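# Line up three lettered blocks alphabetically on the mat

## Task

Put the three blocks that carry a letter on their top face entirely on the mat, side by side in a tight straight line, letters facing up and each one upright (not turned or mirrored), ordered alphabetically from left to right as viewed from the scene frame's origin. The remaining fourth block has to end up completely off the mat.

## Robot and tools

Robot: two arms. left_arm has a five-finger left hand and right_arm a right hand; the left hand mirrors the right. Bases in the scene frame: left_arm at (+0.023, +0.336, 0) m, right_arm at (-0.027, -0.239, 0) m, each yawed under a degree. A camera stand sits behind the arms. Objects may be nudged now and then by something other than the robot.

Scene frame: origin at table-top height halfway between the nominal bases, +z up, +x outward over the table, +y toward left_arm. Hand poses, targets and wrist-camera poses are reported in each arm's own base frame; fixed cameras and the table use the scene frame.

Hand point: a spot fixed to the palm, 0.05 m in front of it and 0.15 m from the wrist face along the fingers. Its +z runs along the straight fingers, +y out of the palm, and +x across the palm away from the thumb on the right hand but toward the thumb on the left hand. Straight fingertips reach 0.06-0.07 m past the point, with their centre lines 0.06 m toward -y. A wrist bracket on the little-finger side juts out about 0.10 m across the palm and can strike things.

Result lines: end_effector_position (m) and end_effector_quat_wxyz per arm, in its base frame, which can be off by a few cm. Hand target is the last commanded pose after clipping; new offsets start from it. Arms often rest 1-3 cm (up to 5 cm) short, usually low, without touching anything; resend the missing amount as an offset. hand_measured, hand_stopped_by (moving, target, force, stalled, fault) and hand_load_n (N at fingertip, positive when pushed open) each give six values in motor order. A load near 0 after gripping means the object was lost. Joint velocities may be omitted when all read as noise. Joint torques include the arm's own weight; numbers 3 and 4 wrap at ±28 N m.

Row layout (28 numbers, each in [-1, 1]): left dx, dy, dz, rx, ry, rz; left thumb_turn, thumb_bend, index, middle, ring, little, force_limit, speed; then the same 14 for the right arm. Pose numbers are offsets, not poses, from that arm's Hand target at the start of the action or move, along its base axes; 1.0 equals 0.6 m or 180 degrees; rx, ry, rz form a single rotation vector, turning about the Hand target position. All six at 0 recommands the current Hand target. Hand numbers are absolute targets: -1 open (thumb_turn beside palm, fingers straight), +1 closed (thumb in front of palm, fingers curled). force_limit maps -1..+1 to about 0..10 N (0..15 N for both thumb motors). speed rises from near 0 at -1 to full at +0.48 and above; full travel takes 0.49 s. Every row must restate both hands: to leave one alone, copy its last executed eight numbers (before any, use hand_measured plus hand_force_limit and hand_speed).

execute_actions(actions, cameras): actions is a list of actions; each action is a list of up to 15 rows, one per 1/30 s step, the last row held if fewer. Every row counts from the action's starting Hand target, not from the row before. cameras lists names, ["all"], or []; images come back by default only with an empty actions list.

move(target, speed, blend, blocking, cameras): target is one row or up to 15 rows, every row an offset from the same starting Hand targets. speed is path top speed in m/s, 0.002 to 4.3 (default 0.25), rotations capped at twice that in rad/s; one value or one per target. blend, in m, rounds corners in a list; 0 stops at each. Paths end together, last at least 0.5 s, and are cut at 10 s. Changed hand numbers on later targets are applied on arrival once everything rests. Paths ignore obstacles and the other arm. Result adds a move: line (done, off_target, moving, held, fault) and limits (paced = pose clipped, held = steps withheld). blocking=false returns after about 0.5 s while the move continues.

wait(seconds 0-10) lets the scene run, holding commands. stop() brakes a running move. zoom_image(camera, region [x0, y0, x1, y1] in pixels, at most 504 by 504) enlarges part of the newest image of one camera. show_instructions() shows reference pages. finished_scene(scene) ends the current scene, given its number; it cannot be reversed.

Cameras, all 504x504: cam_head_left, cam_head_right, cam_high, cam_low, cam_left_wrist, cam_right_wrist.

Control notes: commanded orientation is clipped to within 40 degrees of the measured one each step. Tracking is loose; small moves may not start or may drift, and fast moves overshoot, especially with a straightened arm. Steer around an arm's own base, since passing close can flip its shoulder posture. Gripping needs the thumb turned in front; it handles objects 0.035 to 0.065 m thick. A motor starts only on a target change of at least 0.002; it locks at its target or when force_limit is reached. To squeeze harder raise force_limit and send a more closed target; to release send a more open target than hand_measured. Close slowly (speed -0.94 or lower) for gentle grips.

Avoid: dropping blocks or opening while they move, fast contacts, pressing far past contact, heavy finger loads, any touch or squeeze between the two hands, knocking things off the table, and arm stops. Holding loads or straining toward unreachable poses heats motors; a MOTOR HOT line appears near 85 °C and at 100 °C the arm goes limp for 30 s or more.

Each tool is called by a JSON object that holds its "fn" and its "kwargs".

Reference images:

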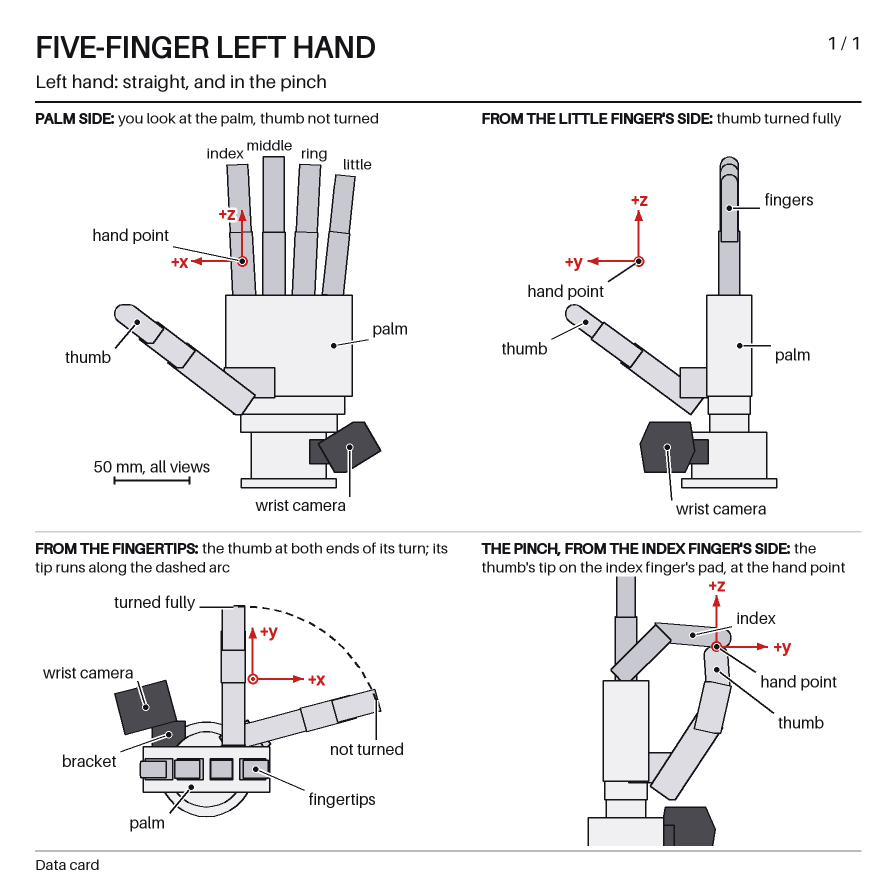

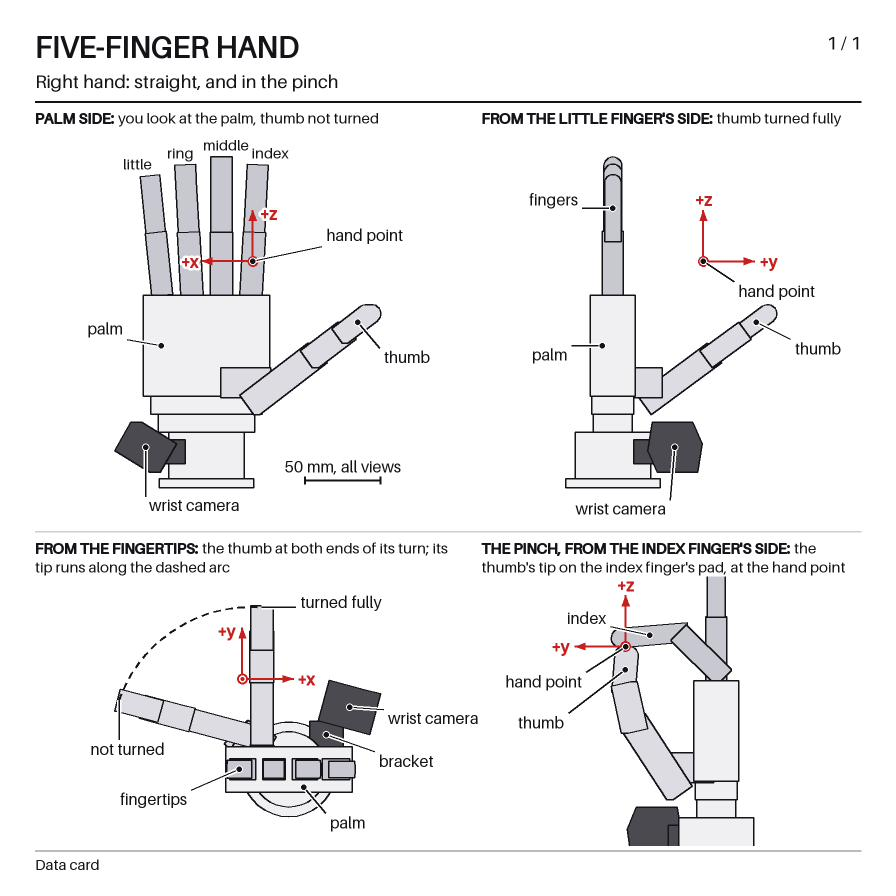

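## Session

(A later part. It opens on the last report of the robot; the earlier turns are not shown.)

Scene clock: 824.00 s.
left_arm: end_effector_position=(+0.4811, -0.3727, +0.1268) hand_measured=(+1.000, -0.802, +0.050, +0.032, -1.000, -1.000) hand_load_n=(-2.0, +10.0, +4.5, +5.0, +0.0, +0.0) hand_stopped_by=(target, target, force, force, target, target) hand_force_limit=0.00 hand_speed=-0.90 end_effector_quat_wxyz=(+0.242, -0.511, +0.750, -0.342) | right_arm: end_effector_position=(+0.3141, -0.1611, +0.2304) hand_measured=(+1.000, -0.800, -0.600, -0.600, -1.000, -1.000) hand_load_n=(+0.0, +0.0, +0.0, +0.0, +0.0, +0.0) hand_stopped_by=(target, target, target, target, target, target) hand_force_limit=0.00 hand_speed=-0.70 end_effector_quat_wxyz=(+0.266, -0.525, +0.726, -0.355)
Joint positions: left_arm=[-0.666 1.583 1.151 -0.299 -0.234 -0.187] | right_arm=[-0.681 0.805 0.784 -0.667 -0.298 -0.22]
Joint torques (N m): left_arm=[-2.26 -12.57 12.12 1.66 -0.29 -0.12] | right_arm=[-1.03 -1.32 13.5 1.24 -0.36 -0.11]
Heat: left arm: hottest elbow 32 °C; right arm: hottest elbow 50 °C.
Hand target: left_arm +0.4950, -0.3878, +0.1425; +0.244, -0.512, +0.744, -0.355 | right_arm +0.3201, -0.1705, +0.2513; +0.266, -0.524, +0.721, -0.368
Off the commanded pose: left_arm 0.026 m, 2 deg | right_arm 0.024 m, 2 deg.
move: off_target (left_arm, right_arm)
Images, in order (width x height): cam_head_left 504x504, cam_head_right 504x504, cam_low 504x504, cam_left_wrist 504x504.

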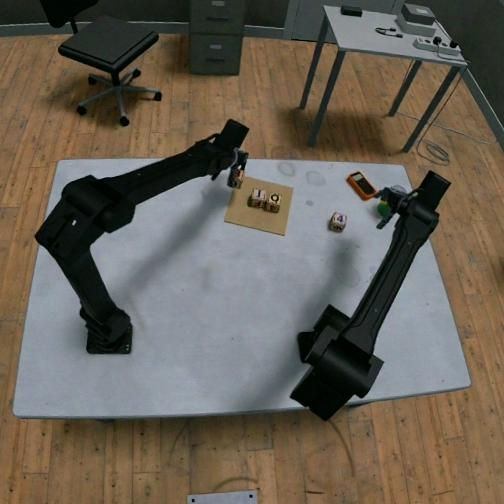

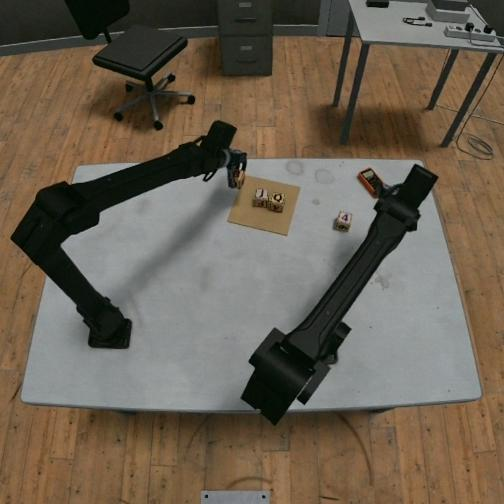

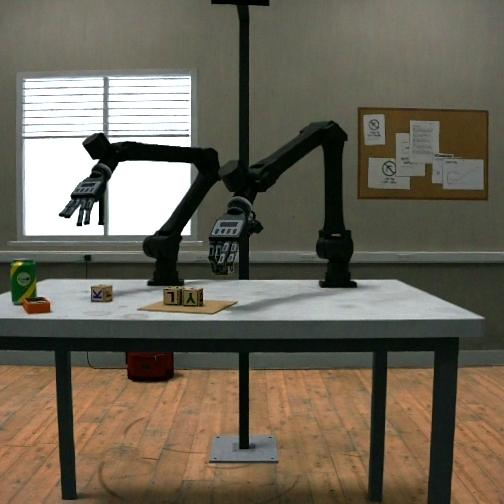

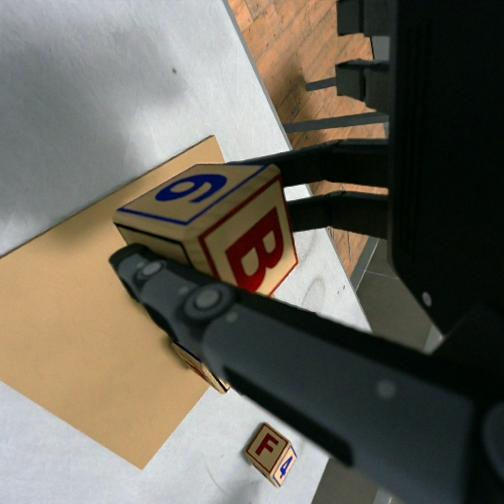

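{"fn": "move", "kwargs": {"target": [[-0.003,-0.046,-0.1,0,0,0, 1, -0.8, 0.8, 0.8, -1, -1, 0, -0.9, 0,0,0, 0,0,0, 1, -0.8, -0.6, -0.6, -1, -1, 0.0, -0.7]], "cameras": ["cam_left_wrist","cam_low","cam_head_right","cam_head_left"], "speed": [0.15]}}

{"fn": "zoom_image", "kwargs": {"camera": "cam_low", "region": [130, 220, 270, 330]}}

{"fn": "zoom_image", "kwargs": {"camera": "cam_head_right", "region": [200, 130, 320, 250]}}

Scene clock: 842.70 s.
left_arm: end_effector_position=(+0.4855, -0.4013, +0.0750) hand_measured=(+1.000, -0.802, +0.050, +0.032, -1.000, -1.000) hand_load_n=(-2.5, +10.0, +4.5, +5.0, +0.0, +0.0) hand_stopped_by=(target, target, force, force, target, target) hand_force_limit=0.00 hand_speed=-0.90 end_effector_quat_wxyz=(+0.243, -0.513, +0.750, -0.340) | right_arm: end_effector_position=(+0.3141, -0.1611, +0.2304) hand_measured=(+1.000, -0.800, -0.600, -0.600, -1.000, -1.000) hand_load_n=(+0.0, +0.0, +0.0, +0.0, +0.0, +0.0) hand_stopped_by=(target, target, target, target, target, target) hand_force_limit=0.00 hand_speed=-0.70 end_effector_quat_wxyz=(+0.266, -0.525, +0.726, -0.355)
Joint positions: left_arm=[-0.705 1.7 1.151 -0.192 -0.267 -0.216] | right_arm=[-0.681 0.805 0.784 -0.667 -0.298 -0.22]
Joint torques (N m): left_arm=[-2.55 -14.39 9.58 2.74 -0.31 -0.09] | right_arm=[-1.2 -1.26 13.56 1.21 -0.36 -0.11]
Heat: left arm: hottest elbow 35 °C; right arm: hottest elbow 51 °C.
Hand target: left_arm +0.4931, -0.4154, +0.0825; +0.244, -0.511, +0.744, -0.355 | right_arm +0.3201, -0.1705, +0.2513; +0.266, -0.524, +0.721, -0.368
Off the commanded pose: left_arm 0.018 m, 2 deg | right_arm 0.024 m, 2 deg.
move: off_target (left_arm, right_arm)
Images, in order (width x height): cam_head_left 504x504, cam_head_right 504x504, cam_low 504x504, cam_left_wrist 504x504.

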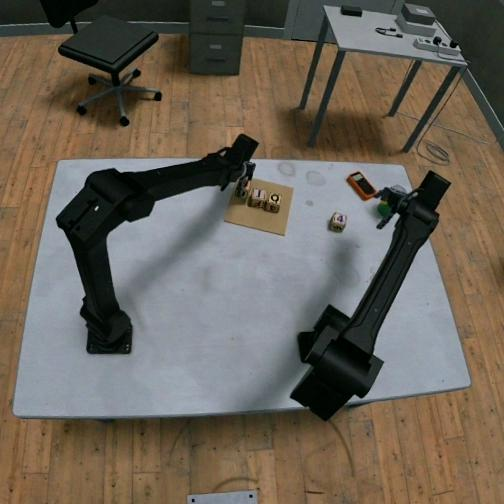

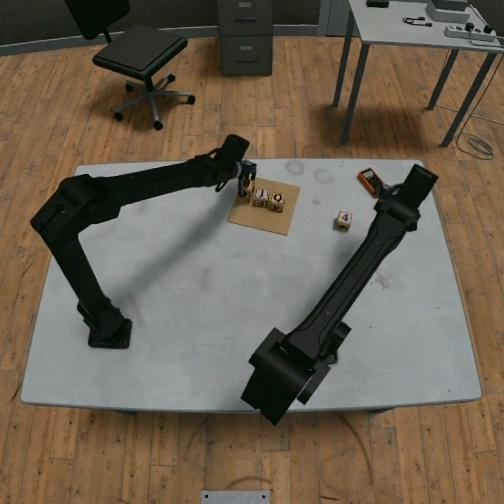

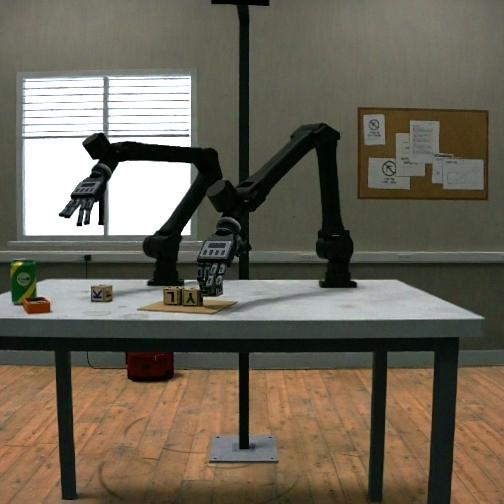

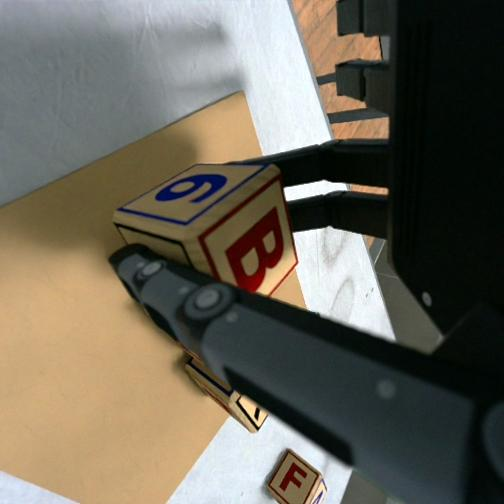

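Scaled by 3.600 from the camera's 504x504 image, which has a finer 720x720 frame.

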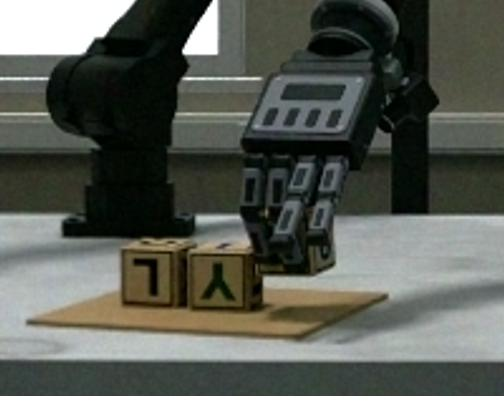

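Scaled by 4.200 from the camera's 504x504 image, which has a finer 720x720 frame.

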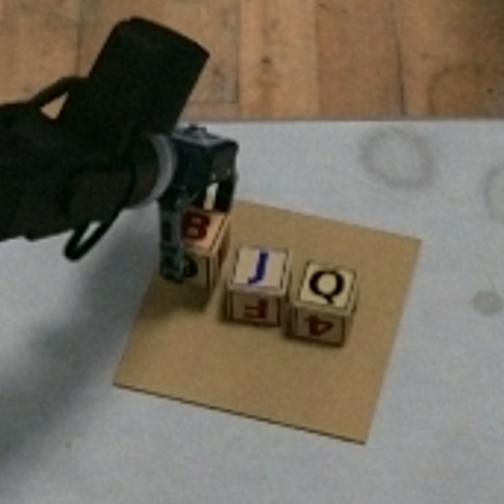

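{"fn": "move", "kwargs": {"target": [[0.003,0.017,-0.0625,0,0,0, 1, -0.8, 0.8, 0.8, -1, -1, 0, -0.9, 0,0,0, 0,0,0, 1, -0.8, -0.6, -0.6, -1, -1, 0.0, -0.7]], "cameras": ["cam_left_wrist","cam_low","cam_head_right"], "speed": [0.1]}}

{"fn": "zoom_image", "kwargs": {"camera": "cam_low", "region": [130, 220, 270, 330]}}

{"fn": "zoom_image", "kwargs": {"camera": "cam_head_right", "region": [200, 130, 320, 250]}}

Scene clock: 849.10 s.
left_arm: end_effector_position=(+0.4896, -0.4067, +0.0505) hand_measured=(+1.000, -0.802, +0.050, +0.032, -1.000, -1.000) hand_load_n=(-2.0, +10.0, +4.5, +5.0, +0.0, +0.0) hand_stopped_by=(target, target, force, force, target, target) hand_force_limit=0.00 hand_speed=-0.90 end_effector_quat_wxyz=(+0.243, -0.510, +0.745, -0.353) | right_arm: end_effector_position=(+0.3141, -0.1611, +0.2304) hand_measured=(+1.000, -0.800, -0.600, -0.600, -1.000, -1.000) hand_load_n=(+0.0, +0.0, +0.0, -0.5, +0.0, +0.0) hand_stopped_by=(target, target, target, target, target, target) hand_force_limit=0.00 hand_speed=-0.70 end_effector_quat_wxyz=(+0.266, -0.525, +0.726, -0.355)
Joint positions: left_arm=[-0.705 1.745 1.12 -0.088 -0.259 -0.216] | right_arm=[-0.681 0.805 0.784 -0.667 -0.298 -0.22]
Joint torques (N m): left_arm=[-1.26 -14.74 7.53 2.8 -0.11 0] | right_arm=[-0.97 -1.14 13.56 1.21 -0.37 -0.1]
Heat: left arm: hottest elbow 35 °C; right arm: hottest elbow 51 °C.
Hand target: left_arm +0.4950, -0.4052, +0.0449; +0.244, -0.511, +0.744, -0.355 | right_arm +0.3201, -0.1705, +0.2513; +0.266, -0.524, +0.721, -0.368
Off the commanded pose: left_arm 0.008 m, 0 deg | right_arm 0.024 m, 2 deg.
move: off_target (right_arm)
Images, in order (width x height): cam_head_right 504x504, cam_low 504x504, cam_left_wrist 504x504.

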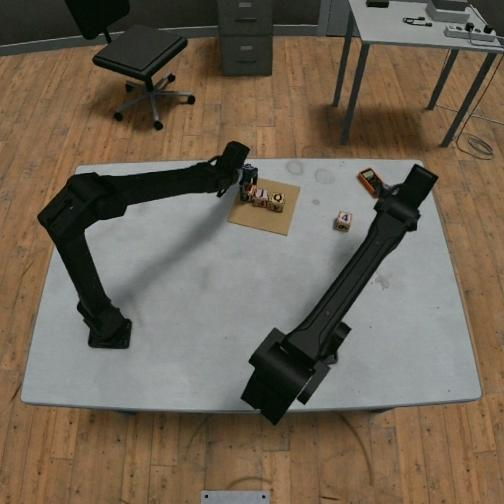

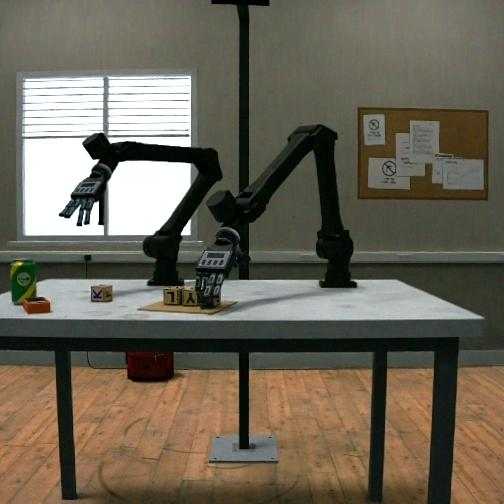

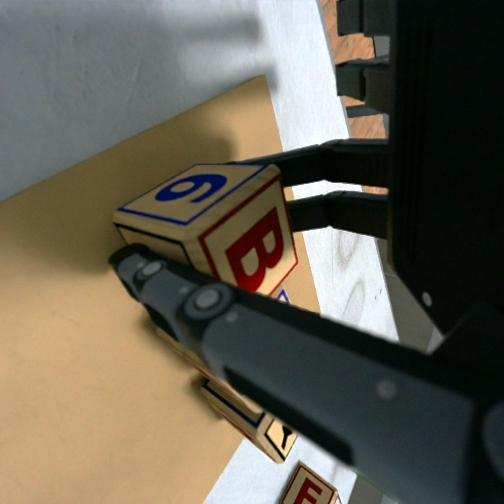

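Scaled by 3.600 from the camera's 504x504 image, which has a finer 720x720 frame.

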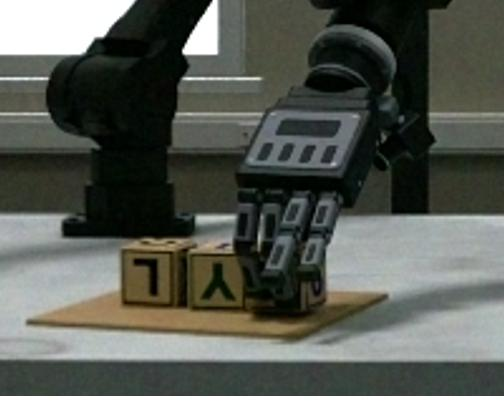

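Scaled by 4.200 from the camera's 504x504 image, which has a finer 720x720 frame.

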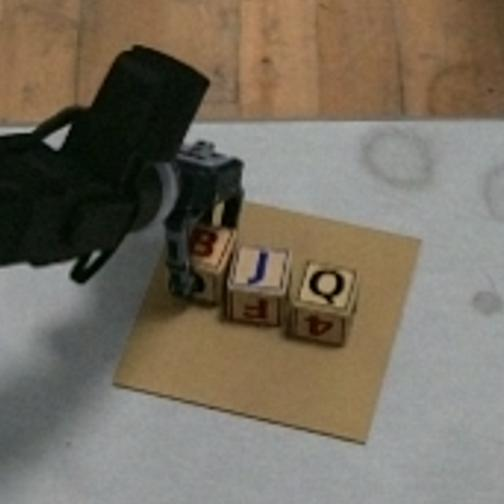

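{"fn": "move", "kwargs": {"target": [[0.007,0.013,-0.029,0,0,0, 1, -0.8, 0.8, 0.8, -1, -1, 0, -0.9, 0,0,0, 0,0,0, 1, -0.8, -0.6, -0.6, -1, -1, 0.0, -0.7]], "cameras": ["cam_left_wrist","cam_low","cam_head_right"], "speed": [0.06]}}

{"fn": "zoom_image", "kwargs": {"camera": "cam_low", "region": [130, 220, 270, 330]}}

{"fn": "zoom_image", "kwargs": {"camera": "cam_head_right", "region": [200, 130, 320, 250]}}

Scene clock: 854.50 s.
left_arm: end_effector_position=(+0.4938, -0.4071, +0.0467) hand_measured=(+1.000, -0.802, +0.050, +0.032, -1.000, -1.000) hand_load_n=(-1.5, +9.5, +4.0, +5.0, +0.0, +0.0) hand_stopped_by=(target, target, force, force, target, target) hand_force_limit=0.00 hand_speed=-0.90 end_effector_quat_wxyz=(+0.243, -0.508, +0.741, -0.366) | right_arm: end_effector_position=(+0.3141, -0.1611, +0.2304) hand_measured=(+1.000, -0.800, -0.600, -0.600, -1.000, -1.000) hand_load_n=(+0.0, +0.0, +0.0, +0.0, +0.0, +0.0) hand_stopped_by=(target, target, target, target, target, target) hand_force_limit=0.00 hand_speed=-0.70 end_effector_quat_wxyz=(+0.266, -0.525, +0.726, -0.355)
Joint positions: left_arm=[-0.698 1.753 1.106 -0.038 -0.246 -0.212] | right_arm=[-0.681 0.805 0.784 -0.667 -0.298 -0.22]
Joint torques (N m): left_arm=[-0.62 -13.27 6.63 2.84 -0.17 0.06] | right_arm=[-1.08 -1.38 13.56 1.25 -0.37 -0.1]
Heat: left arm: hottest elbow 34 °C; right arm: hottest elbow 51 °C.
Hand target: left_arm +0.4991, -0.3975, +0.0275; +0.244, -0.511, +0.744, -0.355 | right_arm +0.3201, -0.1705, +0.2513; +0.266, -0.524, +0.721, -0.368
Off the commanded pose: left_arm 0.022 m, 1 deg | right_arm 0.024 m, 2 deg.
move: off_target (left_arm, right_arm)
Images, in order (width x height): cam_head_right 504x504, cam_low 504x504, cam_left_wrist 504x504.

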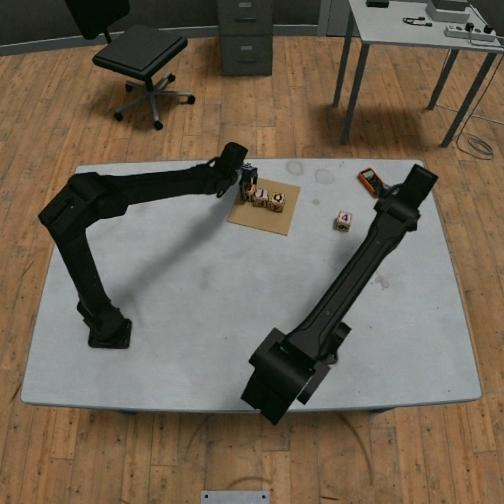

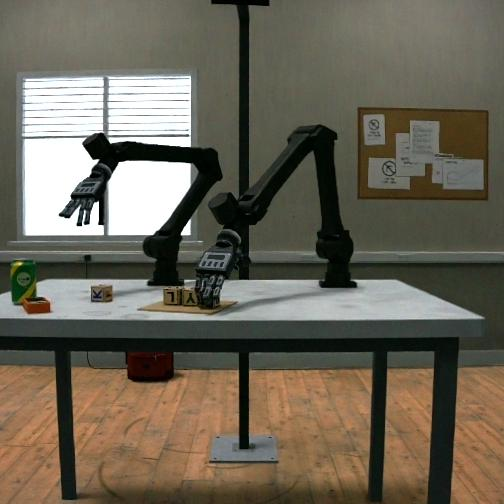

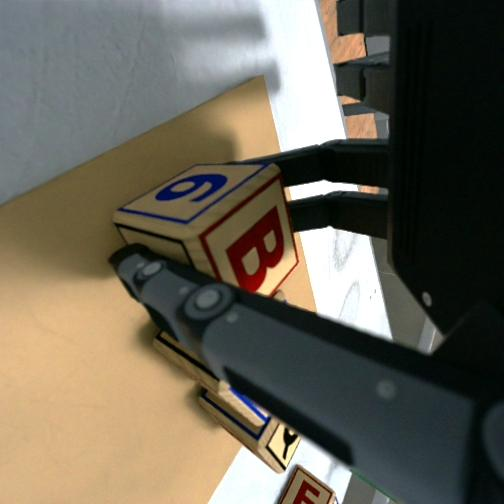

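Scaled by 3.600 from the camera's 504x504 image, which has a finer 720x720 frame.

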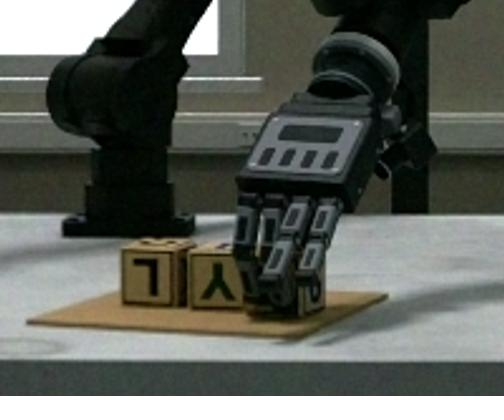

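Scaled by 4.200 from the camera's 504x504 image, which has a finer 720x720 frame.

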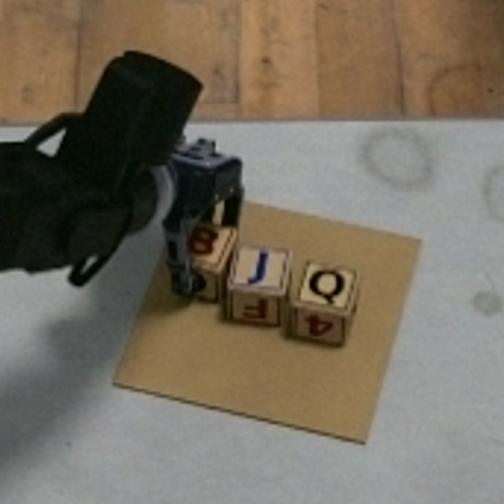

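{"fn": "move", "kwargs": {"target": [[0,0,0.02,0,0,0, 1, -0.8, 0.8, 0.8, -1, -1, 0, -0.9, 0,0,0, 0,0,0, 1, -0.8, -0.6, -0.6, -1, -1, 0.0, -0.7],[0,0,0.02,0,0,0, 1, -0.8, -0.1, -0.1, -1, -1, 0, -0.93, 0,0,0, 0,0,0, 1, -0.8, -0.6, -0.6, -1, -1, 0.0, -0.7],[0,0,0.02,0,0,0, 1, -0.8, -0.6, -0.6, -1, -1, 0, -0.7, 0,0,0, 0,0,0, 1, -0.8, -0.6, -0.6, -1, -1, 0.0, -0.7]], "cameras": ["cam_left_wrist","cam_low","cam_head_right"], "speed": [0.06,0.05,0.05]}}

{"fn": "zoom_image", "kwargs": {"camera": "cam_head_right", "region": [200, 130, 320, 250]}}

{"fn": "move", "kwargs": {"target": [[0.0,0.02,0.12,0,0,0, 1, -0.8, -0.6, -0.6, -1, -1, 0, -0.7, 0,0,0, 0,0,0, 1, -0.8, -0.6, -0.6, -1, -1, 0.0, -0.7],[-0.35,0.5,0.3,0,0,0, 1, -0.8, -0.6, -0.6, -1, -1, 0, -0.7, 0,0,0, 0,0,0, 1, -0.8, -0.6, -0.6, -1, -1, 0.0, -0.7]], "cameras": ["cam_left_wrist","cam_low","cam_head_right"], "speed": [0.15,0.3]}}

{"fn": "zoom_image", "kwargs": {"camera": "cam_head_right", "region": [200, 130, 320, 250]}}

{"fn": "zoom_image", "kwargs": {"camera": "cam_low", "region": [130, 220, 270, 330]}}

Scene clock: 868.43 s.
left_arm: end_effector_position=(+0.4940, -0.4053, +0.0458) hand_measured=(+1.000, -0.800, -0.600, -0.600, -1.000, -1.000) hand_load_n=(+0.0, +0.0, +0.0, +0.0, +0.0, +0.0) hand_stopped_by=(target, target, target, target, target, target) hand_force_limit=0.00 hand_speed=-0.70 end_effector_quat_wxyz=(+0.243, -0.508, +0.742, -0.364) | right_arm: end_effector_position=(+0.3141, -0.1611, +0.2304) hand_measured=(+1.000, -0.800, -0.600, -0.600, -1.000, -1.000) hand_load_n=(+0.0, +0.0, +0.0, +0.0, +0.0, +0.0) hand_stopped_by=(target, target, target, target, target, target) hand_force_limit=0.00 hand_speed=-0.70 end_effector_quat_wxyz=(+0.266, -0.525, +0.726, -0.355)
Joint positions: left_arm=[-0.695 1.753 1.105 -0.042 -0.245 -0.209] | right_arm=[-0.681 0.805 0.784 -0.667 -0.298 -0.22]
Joint torques (N m): left_arm=[-0.79 -14.97 7.54 1.54 -0.15 0.04] | right_arm=[-1.14 -1.32 13.56 1.24 -0.38 -0.1]
Heat: left arm: hottest elbow 33 °C; right arm: hottest elbow 52 °C.
Hand target: left_arm +0.4990, -0.3974, +0.0394; +0.244, -0.511, +0.744, -0.355 | right_arm +0.3201, -0.1705, +0.2513; +0.266, -0.524, +0.721, -0.368
Off the commanded pose: left_arm 0.011 m, 1 deg | right_arm 0.024 m, 2 deg.
move: off_target (left_arm, right_arm); target 2's new numbers were sent with left_arm's hand 0.013 m and 1 deg from that target; target 3's new numbers were sent with left_arm's hand 0.011 m and 1 deg from that target
Images, in order (width x height): cam_head_right 504x504, cam_low 504x504, cam_left_wrist 504x504.

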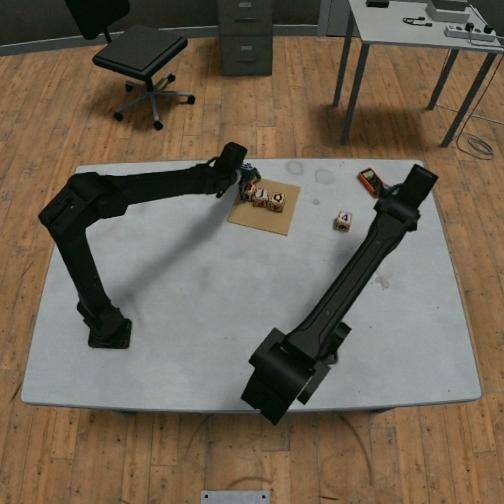

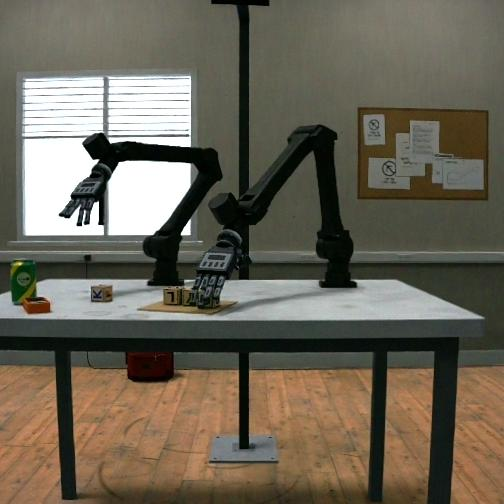

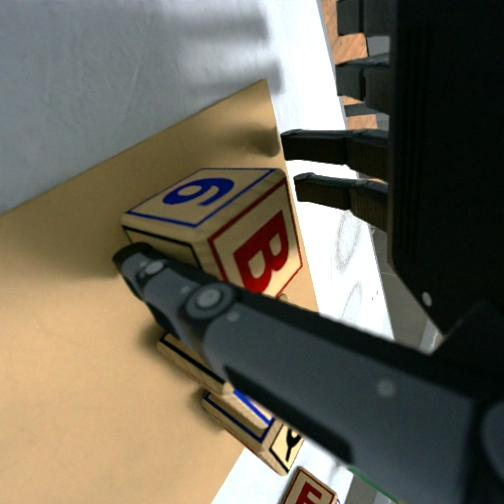

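Scaled by 4.200 from the camera's 504x504 image, which has a finer 720x720 frame.

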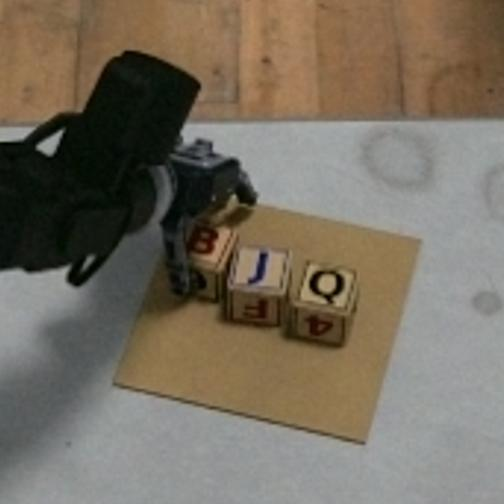

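Scene clock: 871.80 s.
left_arm: end_effector_position=(+0.2892, -0.1020, +0.2162) hand_measured=(+1.000, -0.800, -0.600, -0.600, -1.000, -1.000) hand_load_n=(+0.0, +0.0, +0.0, +0.0, -0.5, +0.0) hand_stopped_by=(target, target, target, target, target, target) hand_force_limit=0.00 hand_speed=-0.70 end_effector_quat_wxyz=(+0.240, -0.510, +0.745, -0.356) | right_arm: end_effector_position=(+0.3141, -0.1611, +0.2304) hand_measured=(+1.000, -0.800, -0.600, -0.600, -1.000, -1.000) hand_load_n=(+0.0, +0.0, +0.0, +0.0, -0.5, -0.5) hand_stopped_by=(target, target, target, target, target, target) hand_force_limit=0.00 hand_speed=-0.70 end_effector_quat_wxyz=(+0.266, -0.525, +0.726, -0.355)
Joint positions: left_arm=[-0.158 0.645 0.698 -0.748 0.169 0.134] | right_arm=[-0.681 0.805 0.784 -0.667 -0.298 -0.22]
Joint torques (N m): left_arm=[-0.79 -0.5 9.28 1.55 0.12 0.09] | right_arm=[-0.97 -1.26 13.56 1.24 -0.36 -0.11]
Heat: left arm: hottest elbow 33 °C; right arm: hottest elbow 52 °C.
Hand target: left_arm +0.2890, -0.0974, +0.2194; +0.244, -0.511, +0.744, -0.355 | right_arm +0.3201, -0.1705, +0.2513; +0.266, -0.524, +0.721, -0.368
Off the commanded pose: left_arm 0.006 m, 1 deg | right_arm 0.024 m, 2 deg.
move: off_target (right_arm)
Images, in order (width x height): cam_head_right 504x504, cam_low 504x504, cam_left_wrist 504x504.

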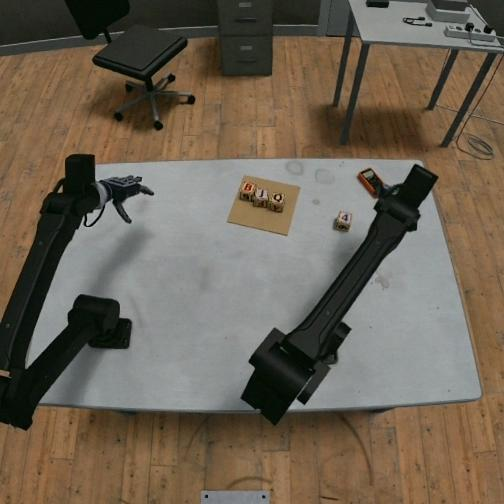

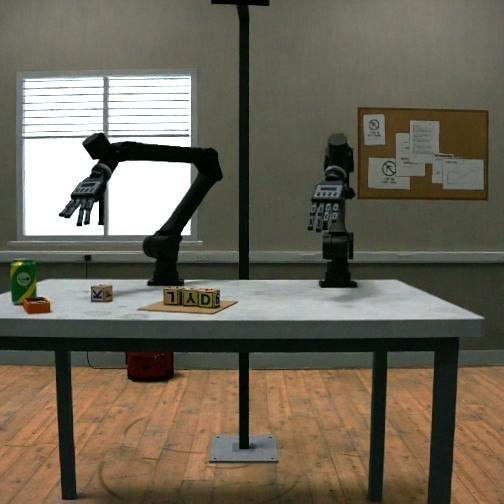

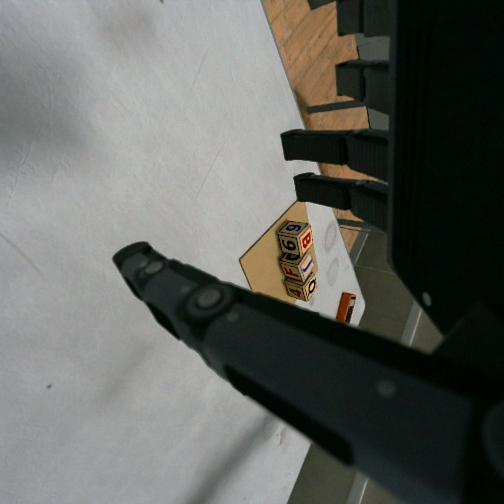

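Scaled by 4.200 from the camera's 504x504 image, which has a finer 720x720 frame.

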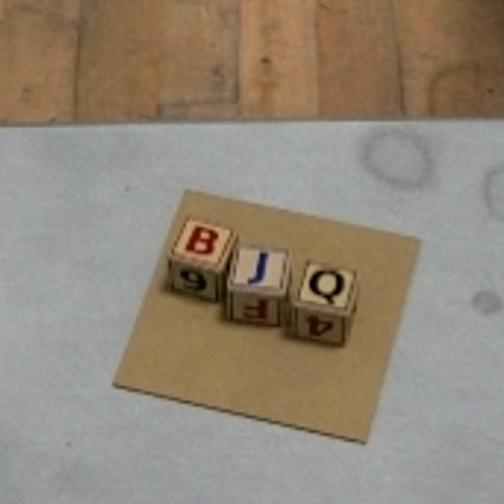

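Scaled by 3.600 from the camera's 504x504 image, which has a finer 720x720 frame.

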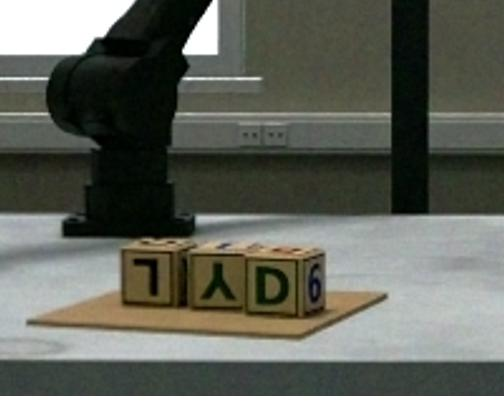

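{"fn": "finished_scene", "kwargs": {"scene": 1}}

The scene is finished: the task was done.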